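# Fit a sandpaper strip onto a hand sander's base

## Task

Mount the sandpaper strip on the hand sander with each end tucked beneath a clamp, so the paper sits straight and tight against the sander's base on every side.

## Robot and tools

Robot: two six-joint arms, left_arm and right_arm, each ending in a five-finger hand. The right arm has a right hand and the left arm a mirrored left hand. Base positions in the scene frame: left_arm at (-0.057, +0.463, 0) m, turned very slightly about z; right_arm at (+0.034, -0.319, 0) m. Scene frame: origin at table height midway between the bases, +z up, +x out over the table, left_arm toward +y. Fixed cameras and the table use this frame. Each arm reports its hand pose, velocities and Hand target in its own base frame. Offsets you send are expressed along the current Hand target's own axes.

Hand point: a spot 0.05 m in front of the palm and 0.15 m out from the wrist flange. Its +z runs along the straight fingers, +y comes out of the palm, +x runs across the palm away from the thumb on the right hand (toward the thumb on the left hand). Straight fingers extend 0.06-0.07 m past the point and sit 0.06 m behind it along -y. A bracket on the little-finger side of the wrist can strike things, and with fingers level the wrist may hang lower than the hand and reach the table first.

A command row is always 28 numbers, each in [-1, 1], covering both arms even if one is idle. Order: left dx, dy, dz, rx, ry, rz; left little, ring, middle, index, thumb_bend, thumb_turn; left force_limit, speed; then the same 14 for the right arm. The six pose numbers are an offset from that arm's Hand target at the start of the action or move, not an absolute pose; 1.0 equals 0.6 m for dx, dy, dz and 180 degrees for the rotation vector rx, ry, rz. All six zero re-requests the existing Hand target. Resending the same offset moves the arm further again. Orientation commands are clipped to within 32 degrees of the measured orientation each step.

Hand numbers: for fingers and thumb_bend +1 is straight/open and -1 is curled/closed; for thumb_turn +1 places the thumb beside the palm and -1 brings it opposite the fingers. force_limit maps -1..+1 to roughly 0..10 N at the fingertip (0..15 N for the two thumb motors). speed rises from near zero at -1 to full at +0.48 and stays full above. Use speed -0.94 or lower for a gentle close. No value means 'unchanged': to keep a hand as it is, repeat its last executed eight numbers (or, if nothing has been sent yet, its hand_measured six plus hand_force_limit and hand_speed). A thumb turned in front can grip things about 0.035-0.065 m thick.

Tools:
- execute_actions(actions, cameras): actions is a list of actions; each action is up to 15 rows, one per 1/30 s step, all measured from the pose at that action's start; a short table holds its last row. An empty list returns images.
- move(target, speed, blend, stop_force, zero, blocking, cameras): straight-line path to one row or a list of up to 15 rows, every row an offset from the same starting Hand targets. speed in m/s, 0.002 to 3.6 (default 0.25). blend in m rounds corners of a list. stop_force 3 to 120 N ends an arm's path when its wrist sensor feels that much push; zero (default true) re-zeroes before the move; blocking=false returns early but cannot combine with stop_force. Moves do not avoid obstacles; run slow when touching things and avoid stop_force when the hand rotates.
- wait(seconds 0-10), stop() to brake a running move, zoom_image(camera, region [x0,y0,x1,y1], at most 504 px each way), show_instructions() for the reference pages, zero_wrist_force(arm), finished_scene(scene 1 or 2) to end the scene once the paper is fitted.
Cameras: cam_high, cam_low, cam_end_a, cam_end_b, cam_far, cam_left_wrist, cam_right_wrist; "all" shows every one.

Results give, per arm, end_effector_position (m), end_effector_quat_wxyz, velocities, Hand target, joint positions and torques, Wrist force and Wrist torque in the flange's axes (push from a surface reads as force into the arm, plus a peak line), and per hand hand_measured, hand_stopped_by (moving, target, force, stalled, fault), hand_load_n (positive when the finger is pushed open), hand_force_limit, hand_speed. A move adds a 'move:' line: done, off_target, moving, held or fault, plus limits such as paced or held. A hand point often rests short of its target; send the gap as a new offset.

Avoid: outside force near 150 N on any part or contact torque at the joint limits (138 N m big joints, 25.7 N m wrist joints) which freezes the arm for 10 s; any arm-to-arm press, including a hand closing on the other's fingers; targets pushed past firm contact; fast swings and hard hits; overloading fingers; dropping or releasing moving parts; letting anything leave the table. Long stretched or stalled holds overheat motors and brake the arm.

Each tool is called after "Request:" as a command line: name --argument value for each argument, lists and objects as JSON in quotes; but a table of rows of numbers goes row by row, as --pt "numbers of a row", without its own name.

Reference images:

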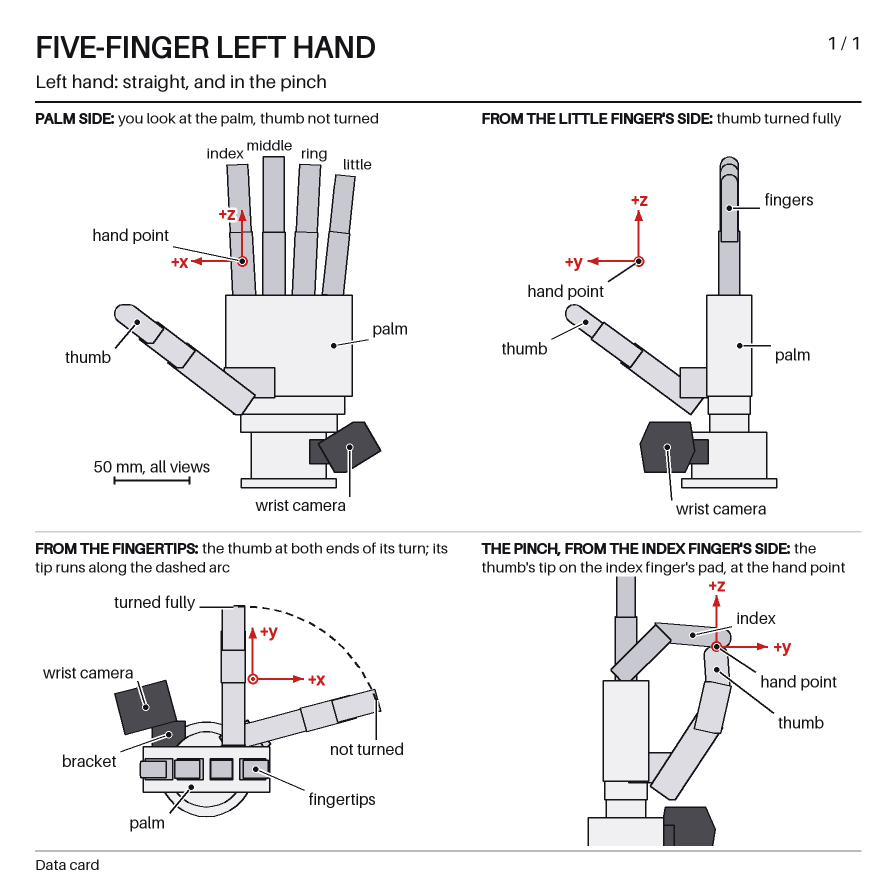

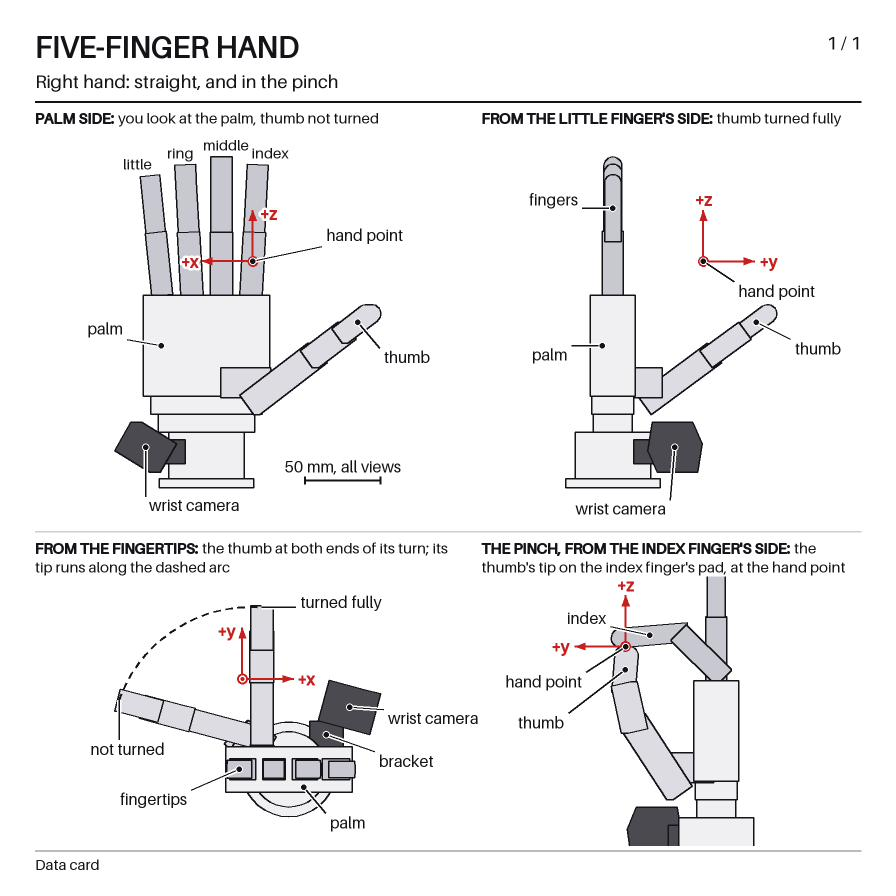

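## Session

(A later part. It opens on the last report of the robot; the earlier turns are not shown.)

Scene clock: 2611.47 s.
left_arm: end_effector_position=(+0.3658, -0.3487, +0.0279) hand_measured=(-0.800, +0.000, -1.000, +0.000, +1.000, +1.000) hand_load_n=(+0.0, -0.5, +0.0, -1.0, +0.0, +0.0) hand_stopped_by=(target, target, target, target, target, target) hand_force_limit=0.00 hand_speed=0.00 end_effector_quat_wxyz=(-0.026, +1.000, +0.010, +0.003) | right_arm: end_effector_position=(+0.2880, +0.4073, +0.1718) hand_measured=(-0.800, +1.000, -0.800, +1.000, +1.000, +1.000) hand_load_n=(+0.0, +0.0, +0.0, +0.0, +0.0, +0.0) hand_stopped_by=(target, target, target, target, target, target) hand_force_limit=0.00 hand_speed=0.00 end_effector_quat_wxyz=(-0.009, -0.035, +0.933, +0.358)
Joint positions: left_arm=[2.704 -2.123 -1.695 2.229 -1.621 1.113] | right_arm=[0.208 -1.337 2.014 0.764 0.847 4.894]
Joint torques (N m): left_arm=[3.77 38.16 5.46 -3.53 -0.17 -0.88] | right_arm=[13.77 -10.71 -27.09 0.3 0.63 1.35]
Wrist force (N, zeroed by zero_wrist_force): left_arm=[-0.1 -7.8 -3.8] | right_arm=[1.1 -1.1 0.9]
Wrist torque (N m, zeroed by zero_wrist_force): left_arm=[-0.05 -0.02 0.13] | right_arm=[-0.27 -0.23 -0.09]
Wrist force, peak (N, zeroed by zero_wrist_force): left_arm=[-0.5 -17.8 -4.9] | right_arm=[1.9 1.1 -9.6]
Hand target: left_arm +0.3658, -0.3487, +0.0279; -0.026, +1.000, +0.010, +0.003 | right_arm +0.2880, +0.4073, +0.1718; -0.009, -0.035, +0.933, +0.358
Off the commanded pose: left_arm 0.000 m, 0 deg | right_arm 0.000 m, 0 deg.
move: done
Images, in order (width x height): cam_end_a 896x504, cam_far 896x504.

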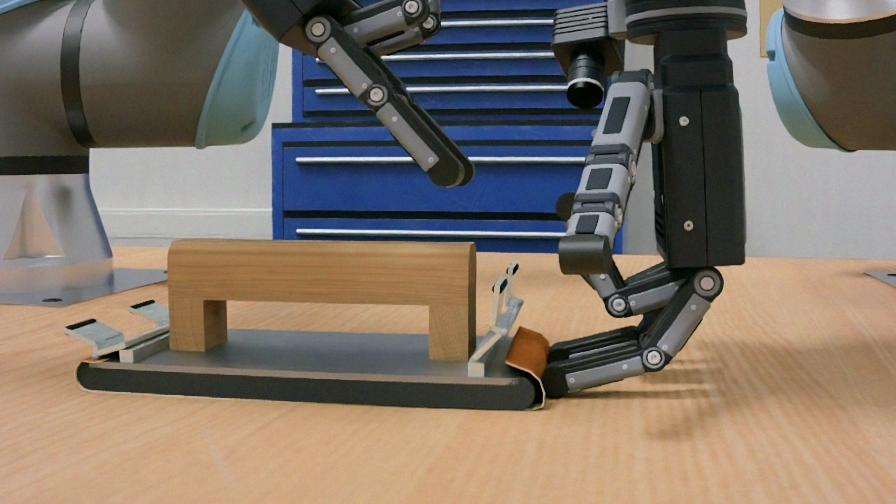

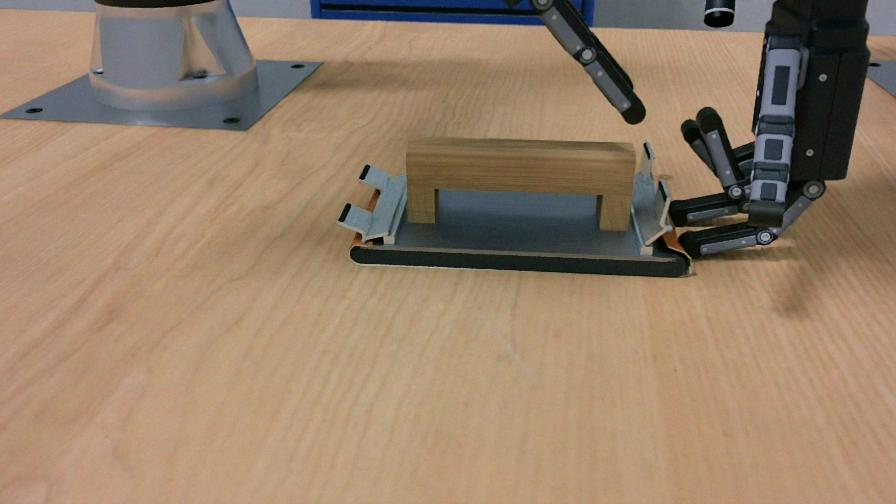

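Request:
move --target '[0,0,0,0,0,0,-0.8,0,-1,0,1,1,0,0,0.0006,-0.051,0.0567,0,0,0,-0.8,1,-0.8,1,1,1,0,0]' --speed 0.04 --stop_force 5 --cameras '["cam_far","cam_end_a","cam_left_wrist"]'

Request:
zoom_image --camera "cam_end_a" --region '[440, 230, 640, 430]'

Request:
zoom_image --camera "cam_far" --region '[560, 80, 800, 300]'

Scene clock: 2629.03 s.
left_arm: end_effector_position=(+0.3658, -0.3487, +0.0279) hand_measured=(-0.800, +0.000, -1.000, +0.000, +1.000, +1.000) hand_load_n=(+0.0, -0.5, +0.0, -1.0, +0.0, +0.0) hand_stopped_by=(target, target, target, target, target, target) hand_force_limit=0.00 hand_speed=0.00 end_effector_quat_wxyz=(-0.026, +1.000, +0.010, +0.003) | right_arm: end_effector_position=(+0.2880, +0.4074, +0.1261) hand_measured=(-0.800, +1.000, -0.800, +1.000, +1.000, +1.000) hand_load_n=(+0.0, -0.5, +0.0, +0.0, +0.0, +0.0) hand_stopped_by=(target, target, target, target, target, target) hand_force_limit=0.00 hand_speed=0.00 end_effector_quat_wxyz=(-0.009, -0.035, +0.933, +0.358)
Joint positions: left_arm=[2.704 -2.123 -1.695 2.229 -1.621 1.113] | right_arm=[0.208 -1.255 2.059 0.638 0.847 4.894]
Joint torques (N m): left_arm=[3.63 35.86 6.7 -3.57 -0.13 -1] | right_arm=[13.05 -12.7 -0.32 -0.81 -2.56 1.4]
Wrist force (N, zeroed by zero_wrist_force): left_arm=[-0.1 -7.8 -4.0] | right_arm=[3.9 0.0 -0.8]
Wrist torque (N m, zeroed by zero_wrist_force): left_arm=[-0.06 0.00 0.13] | right_arm=[-0.14 -0.12 0.14]
Wrist force, peak (N, zeroed by zero_wrist_force): left_arm=[-0.2 -7.9 -4.2] | right_arm=[4.5 0.6 -0.6]
Hand target: left_arm +0.3658, -0.3487, +0.0279; -0.026, +1.000, +0.010, +0.003 | right_arm +0.2880, +0.4074, +0.1261; -0.009, -0.035, +0.933, +0.358
Off the commanded pose: left_arm 0.000 m, 0 deg | right_arm 0.000 m, 0 deg.
move: done
Images, in order (width x height): cam_end_a 896x504, cam_far 896x504, cam_left_wrist 672x504.

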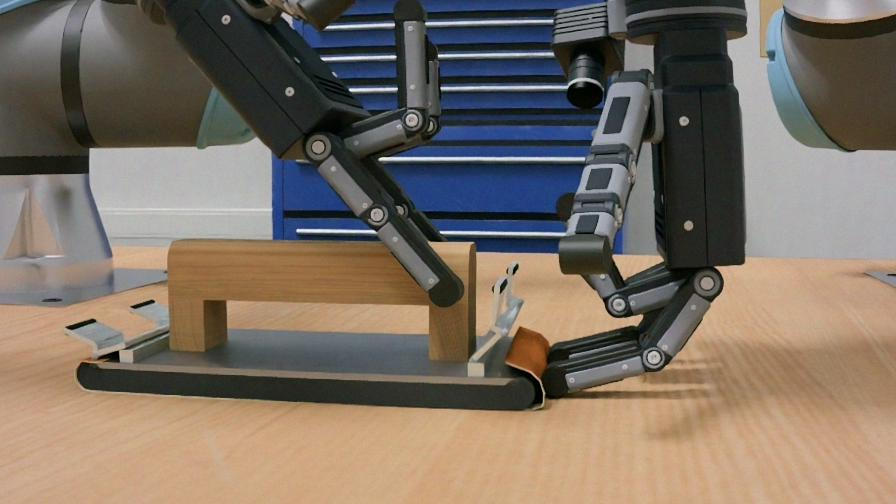

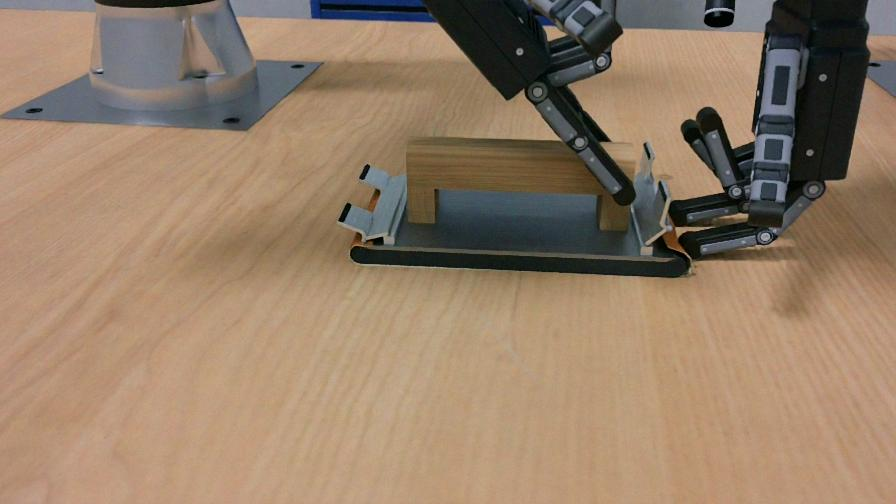

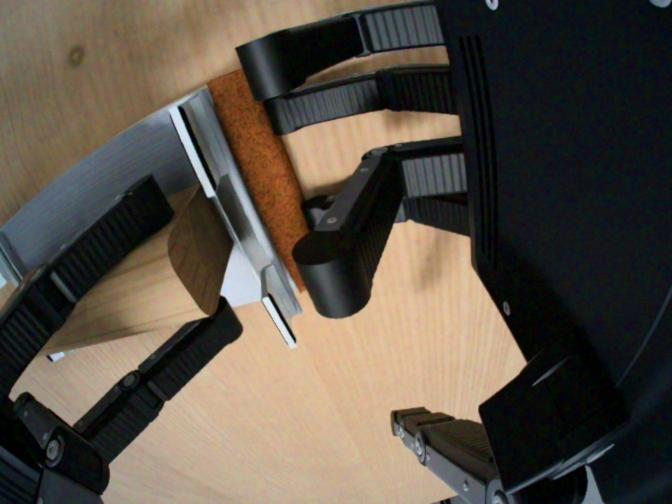

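Scaled by 2.520 from the camera's 896x504 image, which has a finer 1280x720 frame.

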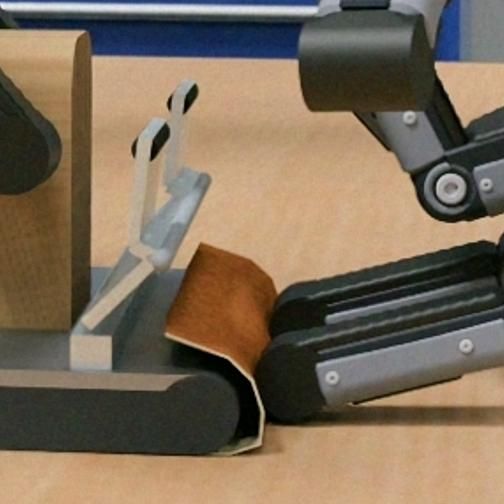

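Scaled by 2.100 from the camera's 896x504 image, which has a finer 1280x720 frame.

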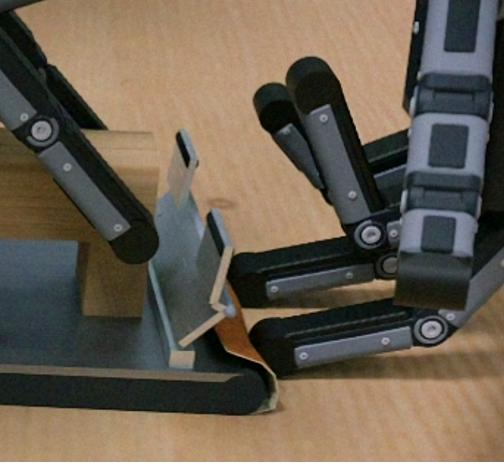

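Request:
move --target '[0,0,0,0,0,0,-0.8,0,-1,0,1,1,0,0,0.0058,0.0003,0.0002,0,0,0,-0.8,1,-0.8,1,1,1,0,0]' --speed 0.02 --cameras '["cam_far","cam_left_wrist"]'

Request:
zoom_image --camera "cam_left_wrist" --region '[0, 80, 360, 400]'

Scene clock: 2642.47 s.
left_arm: end_effector_position=(+0.3658, -0.3487, +0.0279) hand_measured=(-0.800, +0.000, -1.000, +0.000, +1.000, +1.000) hand_load_n=(+0.0, -0.5, +0.0, -1.0, -0.5, +0.0) hand_stopped_by=(target, target, target, target, target, target) hand_force_limit=0.00 hand_speed=0.00 end_effector_quat_wxyz=(-0.026, +1.000, +0.010, +0.003) | right_arm: end_effector_position=(+0.2847, +0.4073, +0.1261) hand_measured=(-0.800, +1.000, -0.800, +1.000, +1.000, +1.000) hand_load_n=(+0.0, +0.0, +0.0, +0.0, +0.0, +0.0) hand_stopped_by=(target, target, target, target, target, target) hand_force_limit=0.00 hand_speed=0.00 end_effector_quat_wxyz=(-0.009, -0.035, +0.933, +0.358)
Joint positions: left_arm=[2.704 -2.123 -1.695 2.229 -1.621 1.113] | right_arm=[0.21 -1.261 2.067 0.634 0.847 4.897]
Joint torques (N m): left_arm=[2.65 35.86 6.3 -3.51 0.03 -1.03] | right_arm=[14.56 -38.9 -0.27 0.04 0.85 1.4]
Wrist force (N, zeroed by zero_wrist_force): left_arm=[-0.1 -7.7 -4.1] | right_arm=[1.5 -0.9 0.5]
Wrist torque (N m, zeroed by zero_wrist_force): left_arm=[-0.04 -0.01 0.12] | right_arm=[-0.24 -0.28 -0.05]
Wrist force, peak (N, zeroed by zero_wrist_force): left_arm=[-0.1 -7.9 -4.1] | right_arm=[4.4 0.0 -0.6]
Hand target: left_arm +0.3658, -0.3487, +0.0279; -0.026, +1.000, +0.010, +0.003 | right_arm +0.2845, +0.4073, +0.1261; -0.009, -0.035, +0.933, +0.358
Off the commanded pose: left_arm 0.000 m, 0 deg | right_arm 0.000 m, 0 deg.
move: done
Images, in order (width x height): cam_far 896x504, cam_left_wrist 672x504.

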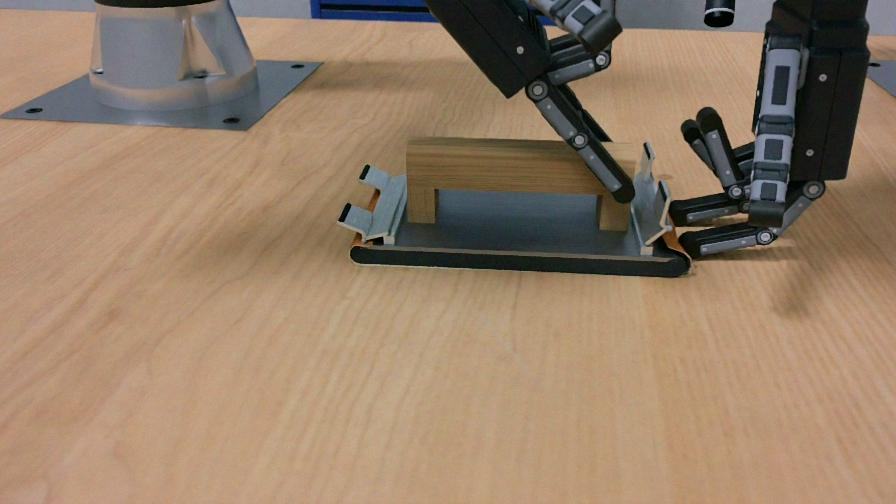

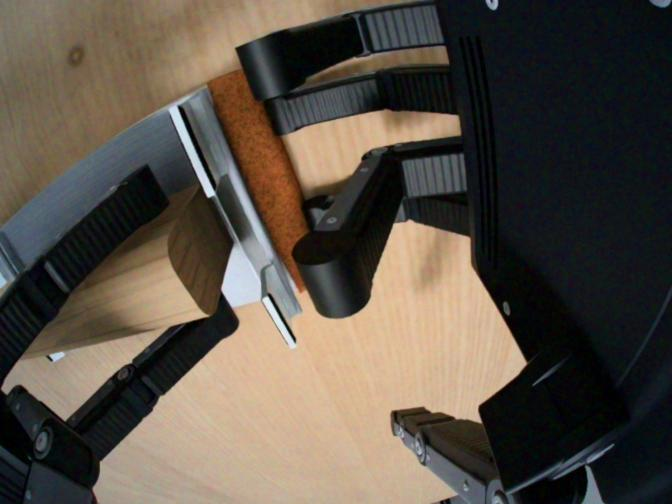

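Scaled by 1.400 from the camera's 672x504 image, which has a finer 960x720 frame.

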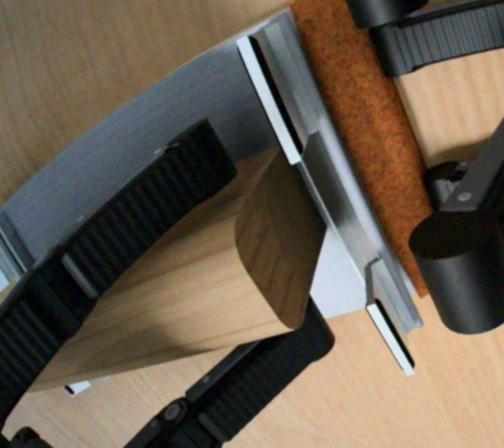

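Request:
move --target '[0,0,0,0,0,0,-0.8,0,-1,0,1,1,0,0,0,0.0199,0.0179,0,0,0,-0.8,1,-0.8,1,1,1,0,0]' --speed 0.015 --stop_force 3 --cameras '["cam_far","cam_end_a"]'

Request:
zoom_image --camera "cam_end_a" --region '[440, 230, 640, 430]'

Request:
zoom_image --camera "cam_far" --region '[560, 80, 800, 300]'

Scene clock: 2656.70 s.
left_arm: end_effector_position=(+0.3658, -0.3487, +0.0279) hand_measured=(-0.800, +0.000, -1.000, +0.000, +1.000, +1.000) hand_load_n=(+0.0, -0.5, +0.0, -0.5, +0.0, +0.0) hand_stopped_by=(target, target, target, target, target, target) hand_force_limit=0.00 hand_speed=0.00 end_effector_quat_wxyz=(-0.026, +1.000, +0.010, +0.003) | right_arm: end_effector_position=(+0.2835, +0.4208, +0.1261) hand_measured=(-0.800, +1.000, -0.800, +1.000, +1.000, +1.000) hand_load_n=(+0.0, +0.0, +0.0, +0.0, +0.0, +0.0) hand_stopped_by=(target, target, target, target, target, target) hand_force_limit=0.00 hand_speed=0.00 end_effector_quat_wxyz=(-0.009, -0.035, +0.933, +0.358)
Joint positions: left_arm=[2.704 -2.123 -1.695 2.229 -1.621 1.113] | right_arm=[0.254 -1.255 2.044 0.613 0.854 4.955]
Joint torques (N m): left_arm=[2.35 34.21 6.99 -3.14 0.35 -0.95] | right_arm=[-13.81 -38.26 0.07 4.72 -2.97 -1.19]
Wrist force (N, zeroed by zero_wrist_force): left_arm=[-0.3 -8.2 -3.8] | right_arm=[1.4 -1.1 0.9]
Wrist torque (N m, zeroed by zero_wrist_force): left_arm=[-0.05 0.00 0.13] | right_arm=[-0.18 -0.22 0.10]
Wrist force, peak (N, zeroed by zero_wrist_force): left_arm=[-0.2 -8.3 -3.9] | right_arm=[3.3 -4.0 -3.0]
Hand target: left_arm +0.3658, -0.3487, +0.0279; -0.026, +1.000, +0.010, +0.003 | right_arm +0.2835, +0.4208, +0.1261; -0.009, -0.035, +0.933, +0.358 (not the last commanded pose)
Off the commanded pose: left_arm 0.000 m, 0 deg | right_arm 0.003 m, 0 deg.
move: contact (right_arm)
Images, in order (width x height): cam_end_a 896x504, cam_far 896x504.

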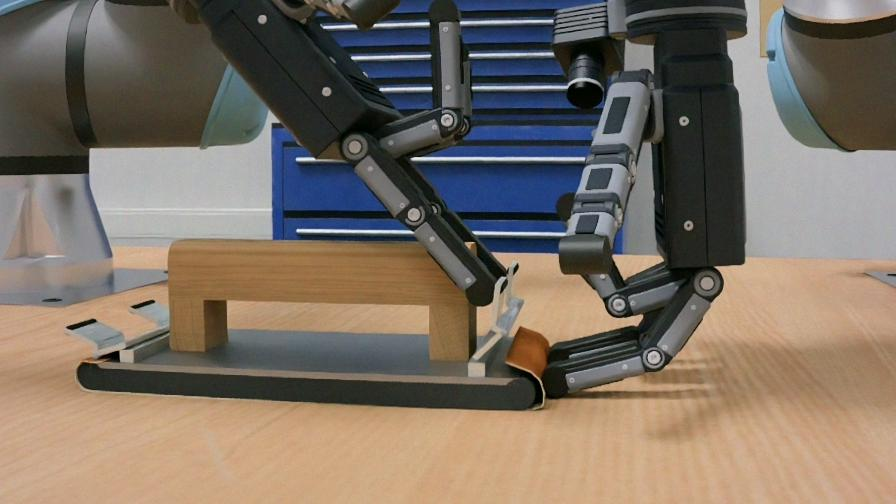

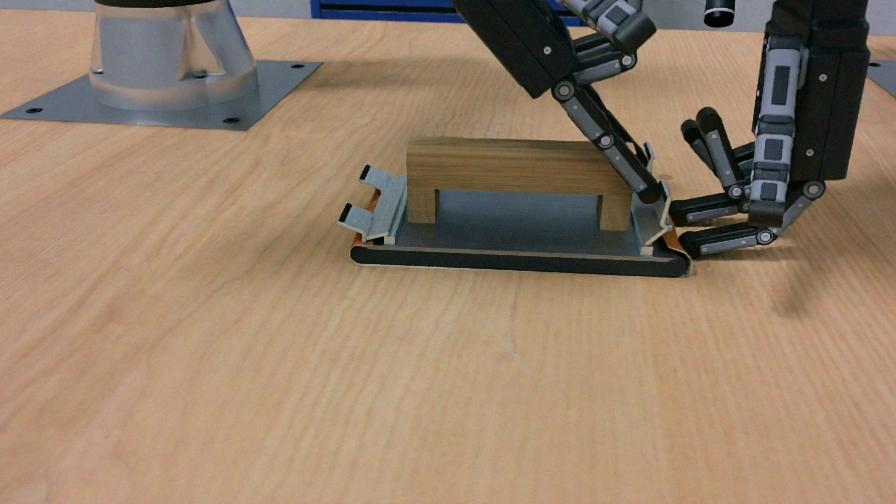

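Scaled by 2.520 from the camera's 896x504 image, which has a finer 1280x720 frame.

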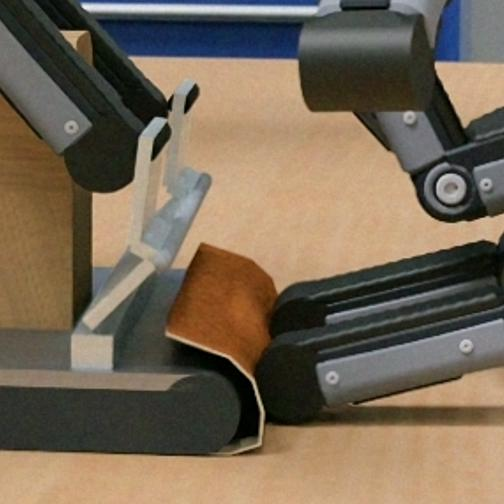

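Scaled by 2.100 from the camera's 896x504 image, which has a finer 1280x720 frame.

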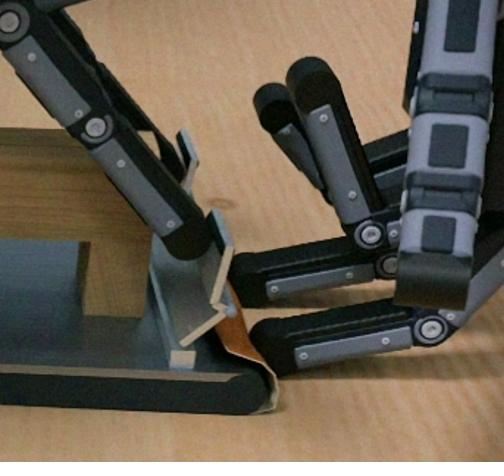

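Request:
move --target '[0.0006,0.02,-0.001,0,0,0,-0.8,0,-1,0,1,1,0,0,0,0,0,0,0,0,-0.8,1,-0.8,1,1,1,0,0]' --speed 0.008 --stop_force 7 --cameras '["cam_far","cam_end_a"]'

Request:
zoom_image --camera "cam_end_a" --region '[440, 230, 640, 430]'

Scene clock: 2665.17 s.
left_arm: end_effector_position=(+0.3659, -0.3497, +0.0280) hand_measured=(-0.800, +0.000, -1.000, +0.000, +1.000, +1.000) hand_load_n=(+0.0, +0.5, +0.0, +0.0, +0.0, -0.5) hand_stopped_by=(target, target, target, target, target, target) hand_force_limit=0.00 hand_speed=0.00 end_effector_quat_wxyz=(-0.027, +1.000, +0.010, +0.003) | right_arm: end_effector_position=(+0.2835, +0.4208, +0.1261) hand_measured=(-0.800, +1.000, -0.800, +1.000, +1.000, +1.000) hand_load_n=(+0.0, +0.0, +0.0, +0.5, +0.0, +0.0) hand_stopped_by=(target, target, target, target, target, target) hand_force_limit=0.00 hand_speed=0.00 end_effector_quat_wxyz=(-0.009, -0.035, +0.933, +0.358)
Joint positions: left_arm=[2.702 -2.124 -1.692 2.228 -1.621 1.111] | right_arm=[0.254 -1.255 2.044 0.613 0.854 4.955]
Joint torques (N m): left_arm=[5.32 38.66 4.74 0.66 2.81 1.68] | right_arm=[-7.54 -38.21 -1.05 2.92 -2.95 -1.14]
Wrist force (N, zeroed by zero_wrist_force): left_arm=[-0.2 -13.4 -4.4] | right_arm=[1.8 -3.7 -1.9]
Wrist torque (N m, zeroed by zero_wrist_force): left_arm=[-0.06 -0.02 0.23] | right_arm=[0.10 -0.24 0.13]
Wrist force, peak (N, zeroed by zero_wrist_force): left_arm=[-0.6 -16.8 -4.3] | right_arm=[2.0 -4.2 -2.6]
Hand target: left_arm +0.3659, -0.3497, +0.0280; -0.027, +1.000, +0.010, +0.003 (not the last commanded pose) | right_arm +0.2835, +0.4208, +0.1261; -0.009, -0.035, +0.933, +0.358
Off the commanded pose: left_arm 0.011 m, 0 deg | right_arm 0.000 m, 0 deg.
move: contact (left_arm)
Images, in order (width x height): cam_end_a 896x504, cam_far 896x504.

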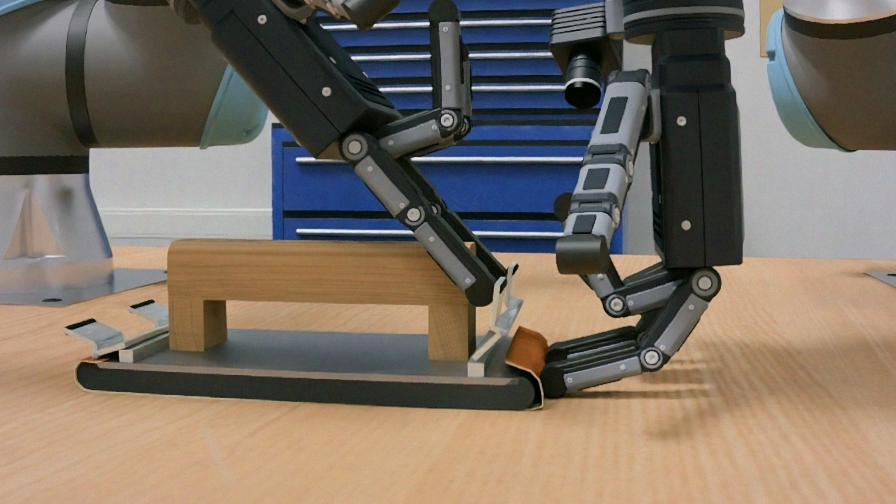

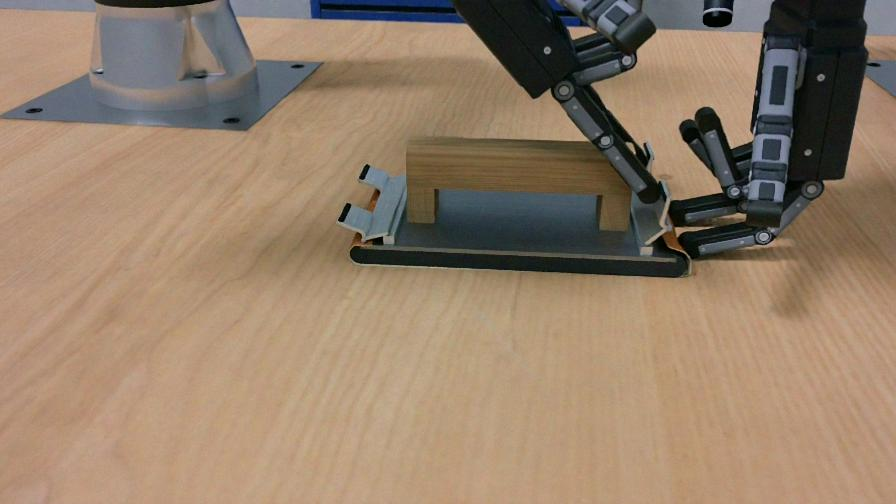

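Scaled by 2.520 from the camera's 896x504 image, which has a finer 1280x720 frame.

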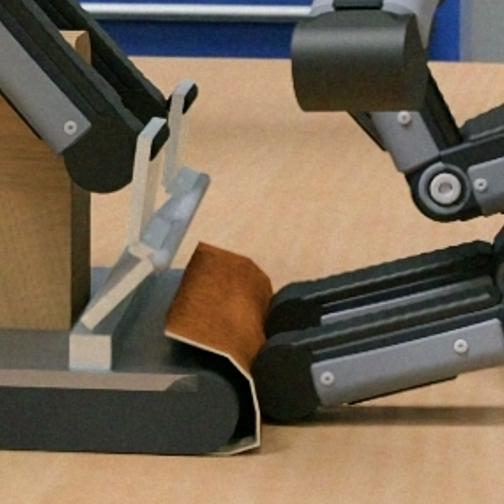

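Request:
move --target '[0,0,0,0,0,0,-0.8,0,-1,0,1,1,0,0,0,0.0174,0.0157,0,0,0,-0.8,1,-0.8,1,1,1,0,0]' --speed 0.025 --stop_force 14 --cameras '["cam_far","cam_end_a"]'

Request:
zoom_image --camera "cam_end_a" --region '[440, 230, 640, 430]'

Request:
zoom_image --camera "cam_far" --region '[560, 80, 800, 300]'

Scene clock: 2674.83 s.
left_arm: end_effector_position=(+0.3659, -0.3497, +0.0280) hand_measured=(-0.800, +0.000, -1.000, +0.000, +1.000, +1.000) hand_load_n=(+0.0, +0.0, +0.0, -1.5, +0.0, +0.0) hand_stopped_by=(target, target, target, target, target, target) hand_force_limit=0.00 hand_speed=0.00 end_effector_quat_wxyz=(-0.027, +1.000, +0.010, +0.003) | right_arm: end_effector_position=(+0.2825, +0.4348, +0.1261) hand_measured=(-0.800, +1.000, -0.800, +1.000, +1.000, +1.000) hand_load_n=(+0.0, +0.0, +0.0, +0.0, +0.0, +0.0) hand_stopped_by=(target, target, target, target, target, target) hand_force_limit=0.00 hand_speed=0.00 end_effector_quat_wxyz=(-0.009, -0.035, +0.933, +0.358)
Joint positions: left_arm=[2.702 -2.124 -1.692 2.228 -1.621 1.111] | right_arm=[0.297 -1.247 2.018 0.593 0.862 5.011]
Joint torques (N m): left_arm=[4.63 37.45 4.81 -3.7 -0.4 0.73] | right_arm=[13.77 -13.35 -25.97 -0.12 0.92 1.34]
Wrist force (N, zeroed by zero_wrist_force): left_arm=[-0.1 -5.7 -3.1] | right_arm=[1.3 -0.7 1.0]
Wrist torque (N m, zeroed by zero_wrist_force): left_arm=[-0.07 0.03 0.11] | right_arm=[-0.23 -0.28 -0.07]
Wrist force, peak (N, zeroed by zero_wrist_force): left_arm=[-0.1 -13.5 -4.3] | right_arm=[1.3 -6.9 -0.9]
Hand target: left_arm +0.3659, -0.3497, +0.0280; -0.027, +1.000, +0.010, +0.003 | right_arm +0.2825, +0.4348, +0.1261; -0.009, -0.035, +0.933, +0.358
Off the commanded pose: left_arm 0.000 m, 0 deg | right_arm 0.000 m, 0 deg.
move: done
Images, in order (width x height): cam_end_a 896x504, cam_far 896x504.

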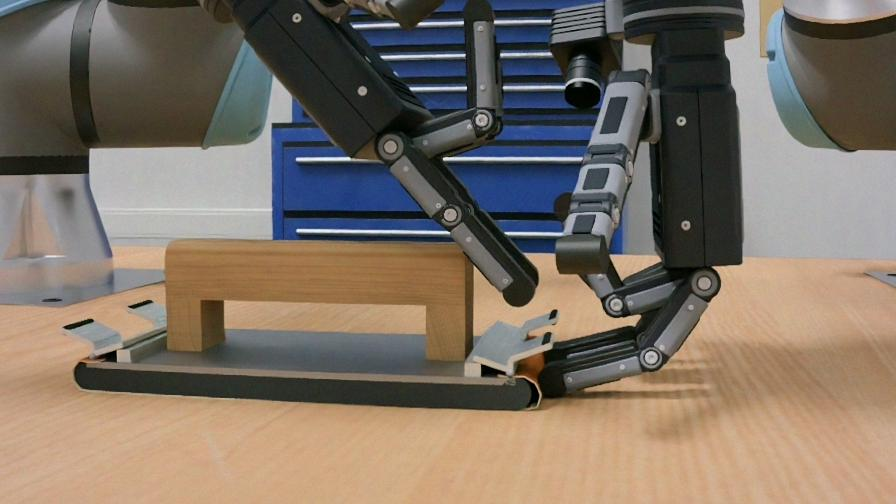

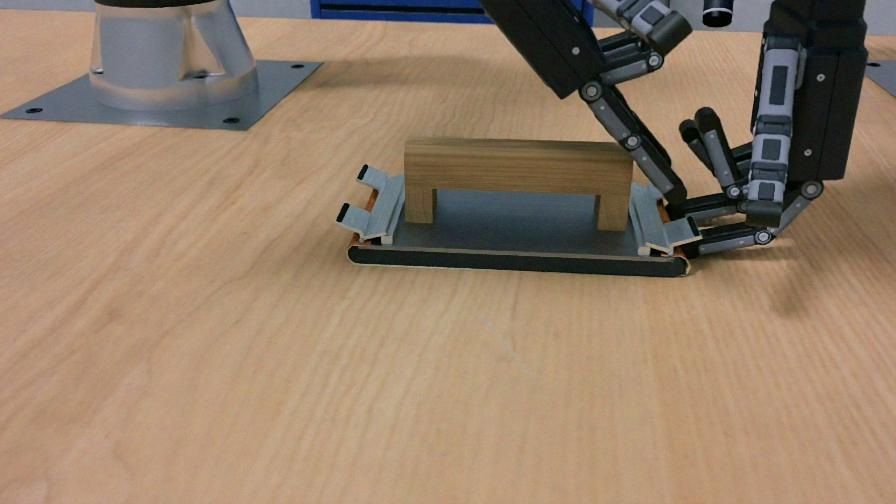

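Scaled by 2.520 from the camera's 896x504 image, which has a finer 1280x720 frame.

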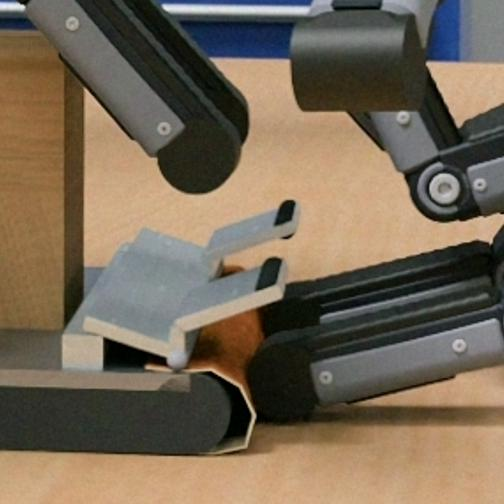

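Scaled by 2.100 from the camera's 896x504 image, which has a finer 1280x720 frame.

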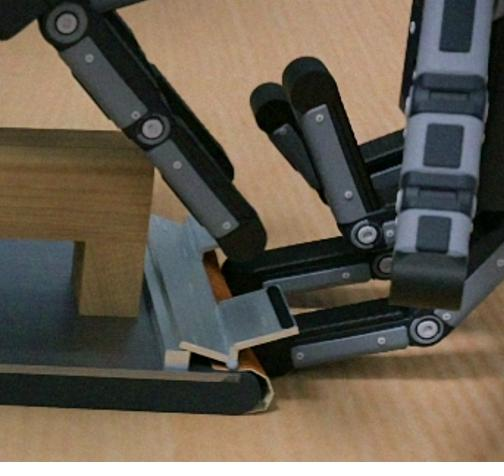

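Request:
move --pt "0 0 0 0 0 0 -0.8 0 -1 0 1 1 0 0 -0.0007 0.0557 -0.062 0 0 0 -0.8 1 -0.8 1 1 1 0 0" --pt "0 0 0 0 0 0 -0.8 0 -1 0 1 1 0 0 -0.0029 -0.0263 -0.1132 0 0 0 0.9 0.95 1 0.95 1 1 0 0" --speed '[0.08,0.08]' --blend '[0.01,0]' --cameras '["cam_far","cam_end_a"]'

Request:
zoom_image --camera "cam_end_a" --region '[440, 290, 640, 430]'

Request:
move --target '[0,0,0,0,0,0,-0.8,0,-1,0,1,1,0,0,0.0003,-0.0279,0.031,0,0,0,0.9,0.95,1,0.95,1,1,0,0]' --speed 0.012 --stop_force 9

Scene clock: 2721.93 s.
left_arm: end_effector_position=(+0.3659, -0.3497, +0.0280) hand_measured=(-0.800, +0.000, -1.000, +0.000, +1.000, +1.000) hand_load_n=(+0.0, +0.0, +0.0, -1.0, -0.5, +0.0) hand_stopped_by=(target, target, target, target, target, target) hand_force_limit=0.00 hand_speed=0.00 end_effector_quat_wxyz=(-0.027, +1.000, +0.010, +0.003) | right_arm: end_effector_position=(+0.2880, +0.3779, +0.1660) hand_measured=(+0.900, +0.950, +1.000, +0.950, +1.000, +1.000) hand_load_n=(+0.0, +0.5, +0.0, +0.0, +0.0, +0.0) hand_stopped_by=(target, target, target, target, target, target) hand_force_limit=0.00 hand_speed=0.00 end_effector_quat_wxyz=(-0.009, -0.035, +0.933, +0.358)
Joint positions: left_arm=[2.702 -2.124 -1.692 2.228 -1.621 1.111] | right_arm=[0.11 -1.346 2.075 0.8 0.838 4.763]
Joint torques (N m): left_arm=[4.55 33.05 8.61 -3.68 -0.5 -0.94] | right_arm=[-13.35 -9.44 -0.82 4.56 -2.42 -1.23]
Wrist force (N, zeroed by zero_wrist_force): left_arm=[-0.1 -5.5 -3.3] | right_arm=[1.7 -0.2 1.1]
Wrist torque (N m, zeroed by zero_wrist_force): left_arm=[-0.03 0.02 0.10] | right_arm=[-0.16 -0.28 0.12]
Wrist force, peak (N, zeroed by zero_wrist_force): left_arm=[0.0 -5.8 -3.3] | right_arm=[1.9 -0.4 1.1]
Hand target: left_arm +0.3659, -0.3497, +0.0280; -0.027, +1.000, +0.010, +0.003 | right_arm +0.2880, +0.3779, +0.1660; -0.009, -0.035, +0.933, +0.358
Off the commanded pose: left_arm 0.000 m, 0 deg | right_arm 0.000 m, 0 deg.
move: done
Images, in order (width x height): cam_end_a 896x504, cam_far 896x504.

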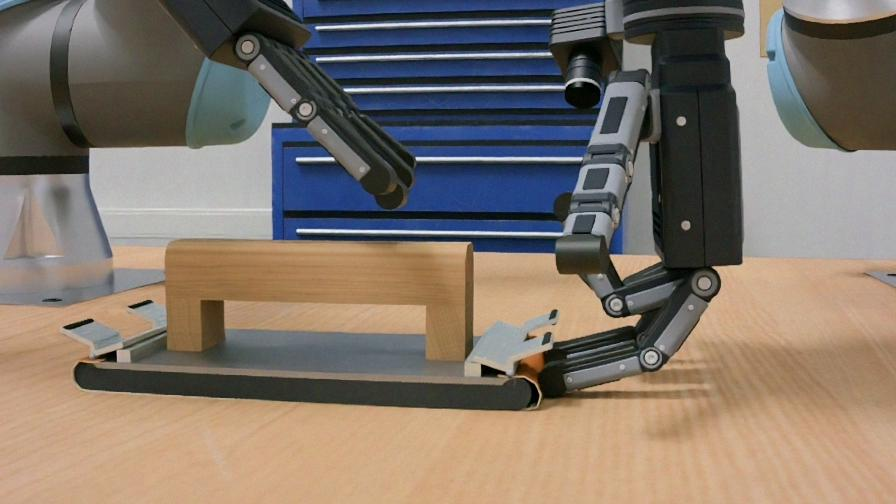

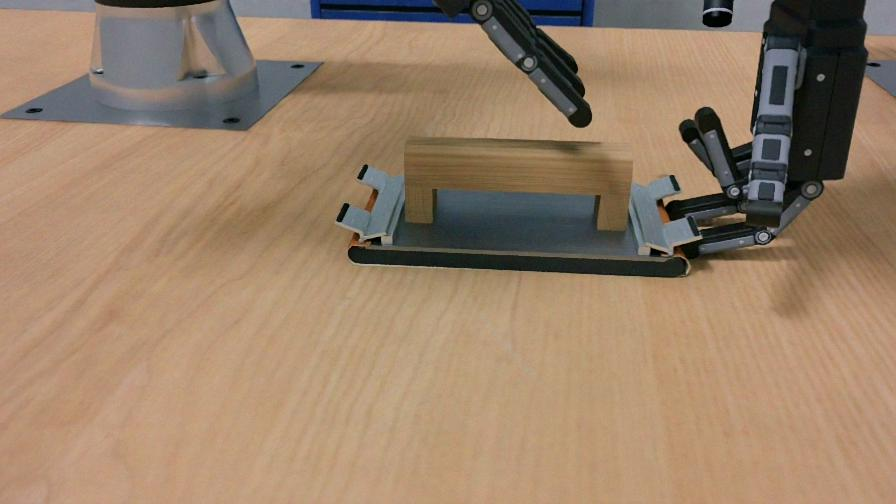

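Scaled by 2.520 from the camera's 896x504 image, which has a finer 1280x720 frame.

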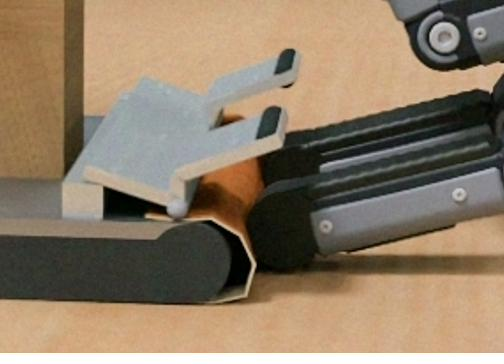

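Scene clock: 2724.33 s.
left_arm: end_effector_position=(+0.3659, -0.3497, +0.0280) hand_measured=(-0.800, +0.000, -1.000, +0.000, +1.000, +1.000) hand_load_n=(+0.0, +0.0, +0.0, -1.5, +0.0, +0.0) hand_stopped_by=(target, target, target, target, target, target) hand_force_limit=0.00 hand_speed=0.00 end_effector_quat_wxyz=(-0.027, +1.000, +0.010, +0.003) | right_arm: end_effector_position=(+0.2880, +0.3779, +0.1517) hand_measured=(+0.900, +0.950, +1.000, +0.950, +1.000, +1.000) hand_load_n=(+0.0, +0.5, -2.0, +0.0, +0.0, +0.0) hand_stopped_by=(target, target, target, target, target, target) hand_force_limit=0.00 hand_speed=0.00 end_effector_quat_wxyz=(-0.009, -0.035, +0.933, +0.358)
Joint positions: left_arm=[2.702 -2.124 -1.692 2.228 -1.621 1.111] | right_arm=[0.109 -1.32 2.089 0.759 0.838 4.763]
Joint torques (N m): left_arm=[4.11 31.01 9.56 -3.61 -0.04 -0.94] | right_arm=[-6 -33.09 -24.4 4.25 -0.49 -0.21]
Wrist force (N, zeroed by zero_wrist_force): left_arm=[0.0 -5.7 -3.2] | right_arm=[1.1 1.8 -8.6]
Wrist torque (N m, zeroed by zero_wrist_force): left_arm=[-0.06 0.02 0.11] | right_arm=[0.28 -0.05 0.11]
Wrist force, peak (N, zeroed by zero_wrist_force): left_arm=[-0.1 -5.7 -3.2] | right_arm=[1.4 3.7 -18.1]
Hand target: left_arm +0.3659, -0.3497, +0.0280; -0.027, +1.000, +0.010, +0.003 | right_arm +0.2880, +0.3779, +0.1517; -0.009, -0.035, +0.933, +0.358 (not the last commanded pose)
Off the commanded pose: left_arm 0.000 m, 0 deg | right_arm 0.011 m, 0 deg.
move: contact (right_arm)

Request:
move --target '[0.0006,0.02,-0.001,0,0,0,-0.8,0,-1,0,1,1,0,0,0,0,0,0,0,0,0.9,0.95,1,0.95,1,1,0,0]' --speed 0.008 --stop_force 16 --cameras '["cam_far","cam_end_a"]'

Request:
zoom_image --camera "cam_end_a" --region '[440, 290, 640, 430]'

Scene clock: 2729.80 s.
left_arm: end_effector_position=(+0.3659, -0.3515, +0.0280) hand_measured=(-0.800, +0.000, -1.000, +0.000, +1.000, +1.000) hand_load_n=(+0.0, +2.0, +0.0, +0.5, +0.0, +0.0) hand_stopped_by=(target, target, target, target, target, target) hand_force_limit=0.00 hand_speed=0.00 end_effector_quat_wxyz=(-0.027, +1.000, +0.010, +0.003) | right_arm: end_effector_position=(+0.2880, +0.3779, +0.1517) hand_measured=(+0.900, +0.950, +1.000, +0.950, +1.000, +1.000) hand_load_n=(+0.0, +0.0, -1.5, +0.0, +0.0, +0.0) hand_stopped_by=(target, target, target, target, target, target) hand_force_limit=0.00 hand_speed=0.00 end_effector_quat_wxyz=(-0.009, -0.035, +0.933, +0.358)
Joint positions: left_arm=[2.699 -2.127 -1.688 2.226 -1.621 1.107] | right_arm=[0.109 -1.32 2.089 0.759 0.838 4.763]
Joint torques (N m): left_arm=[2.66 39.03 6.02 1.31 4.71 1.91] | right_arm=[14.05 -31.21 -23.07 3.62 -0.4 -0.43]
Wrist force (N, zeroed by zero_wrist_force): left_arm=[-0.4 -20.6 -4.9] | right_arm=[1.2 1.7 -10.2]
Wrist torque (N m, zeroed by zero_wrist_force): left_arm=[-0.09 0.02 0.31] | right_arm=[0.44 -0.04 0.12]
Wrist force, peak (N, zeroed by zero_wrist_force): left_arm=[-0.7 -26.4 -5.6] | right_arm=[1.1 1.4 -10.6]
Hand target: left_arm +0.3659, -0.3515, +0.0280; -0.027, +1.000, +0.010, +0.003 (not the last commanded pose) | right_arm +0.2880, +0.3779, +0.1517; -0.009, -0.035, +0.933, +0.358
Off the commanded pose: left_arm 0.010 m, 0 deg | right_arm 0.000 m, 0 deg.
move: contact (left_arm)
Images, in order (width x height): cam_end_a 896x504, cam_far 896x504.

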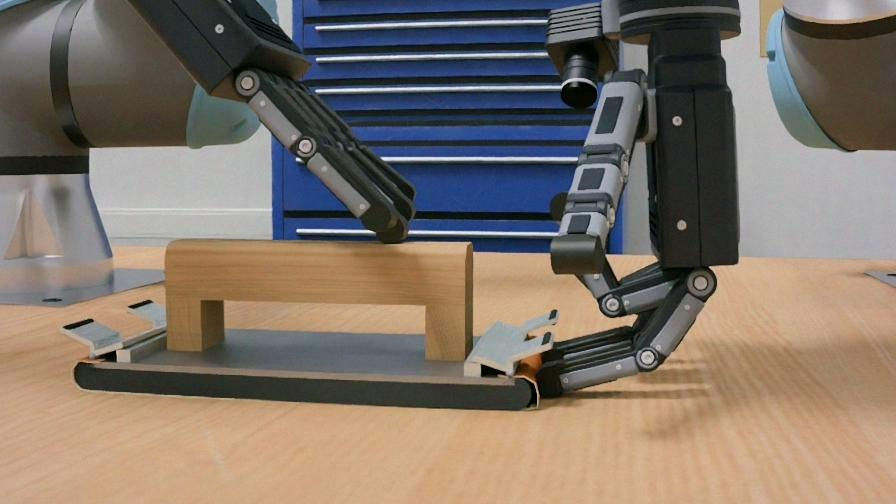

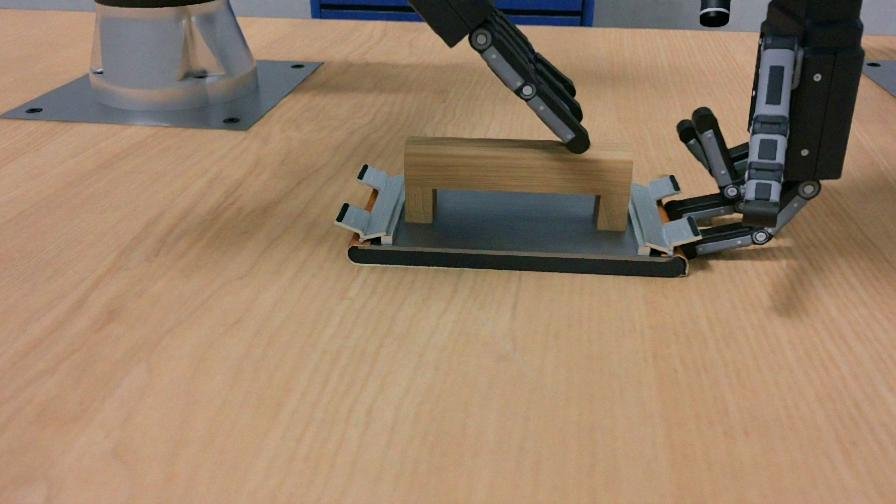

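Scaled by 2.520 from the camera's 896x504 image, which has a finer 1280x720 frame.

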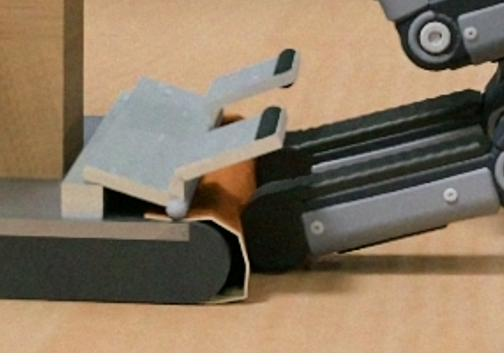

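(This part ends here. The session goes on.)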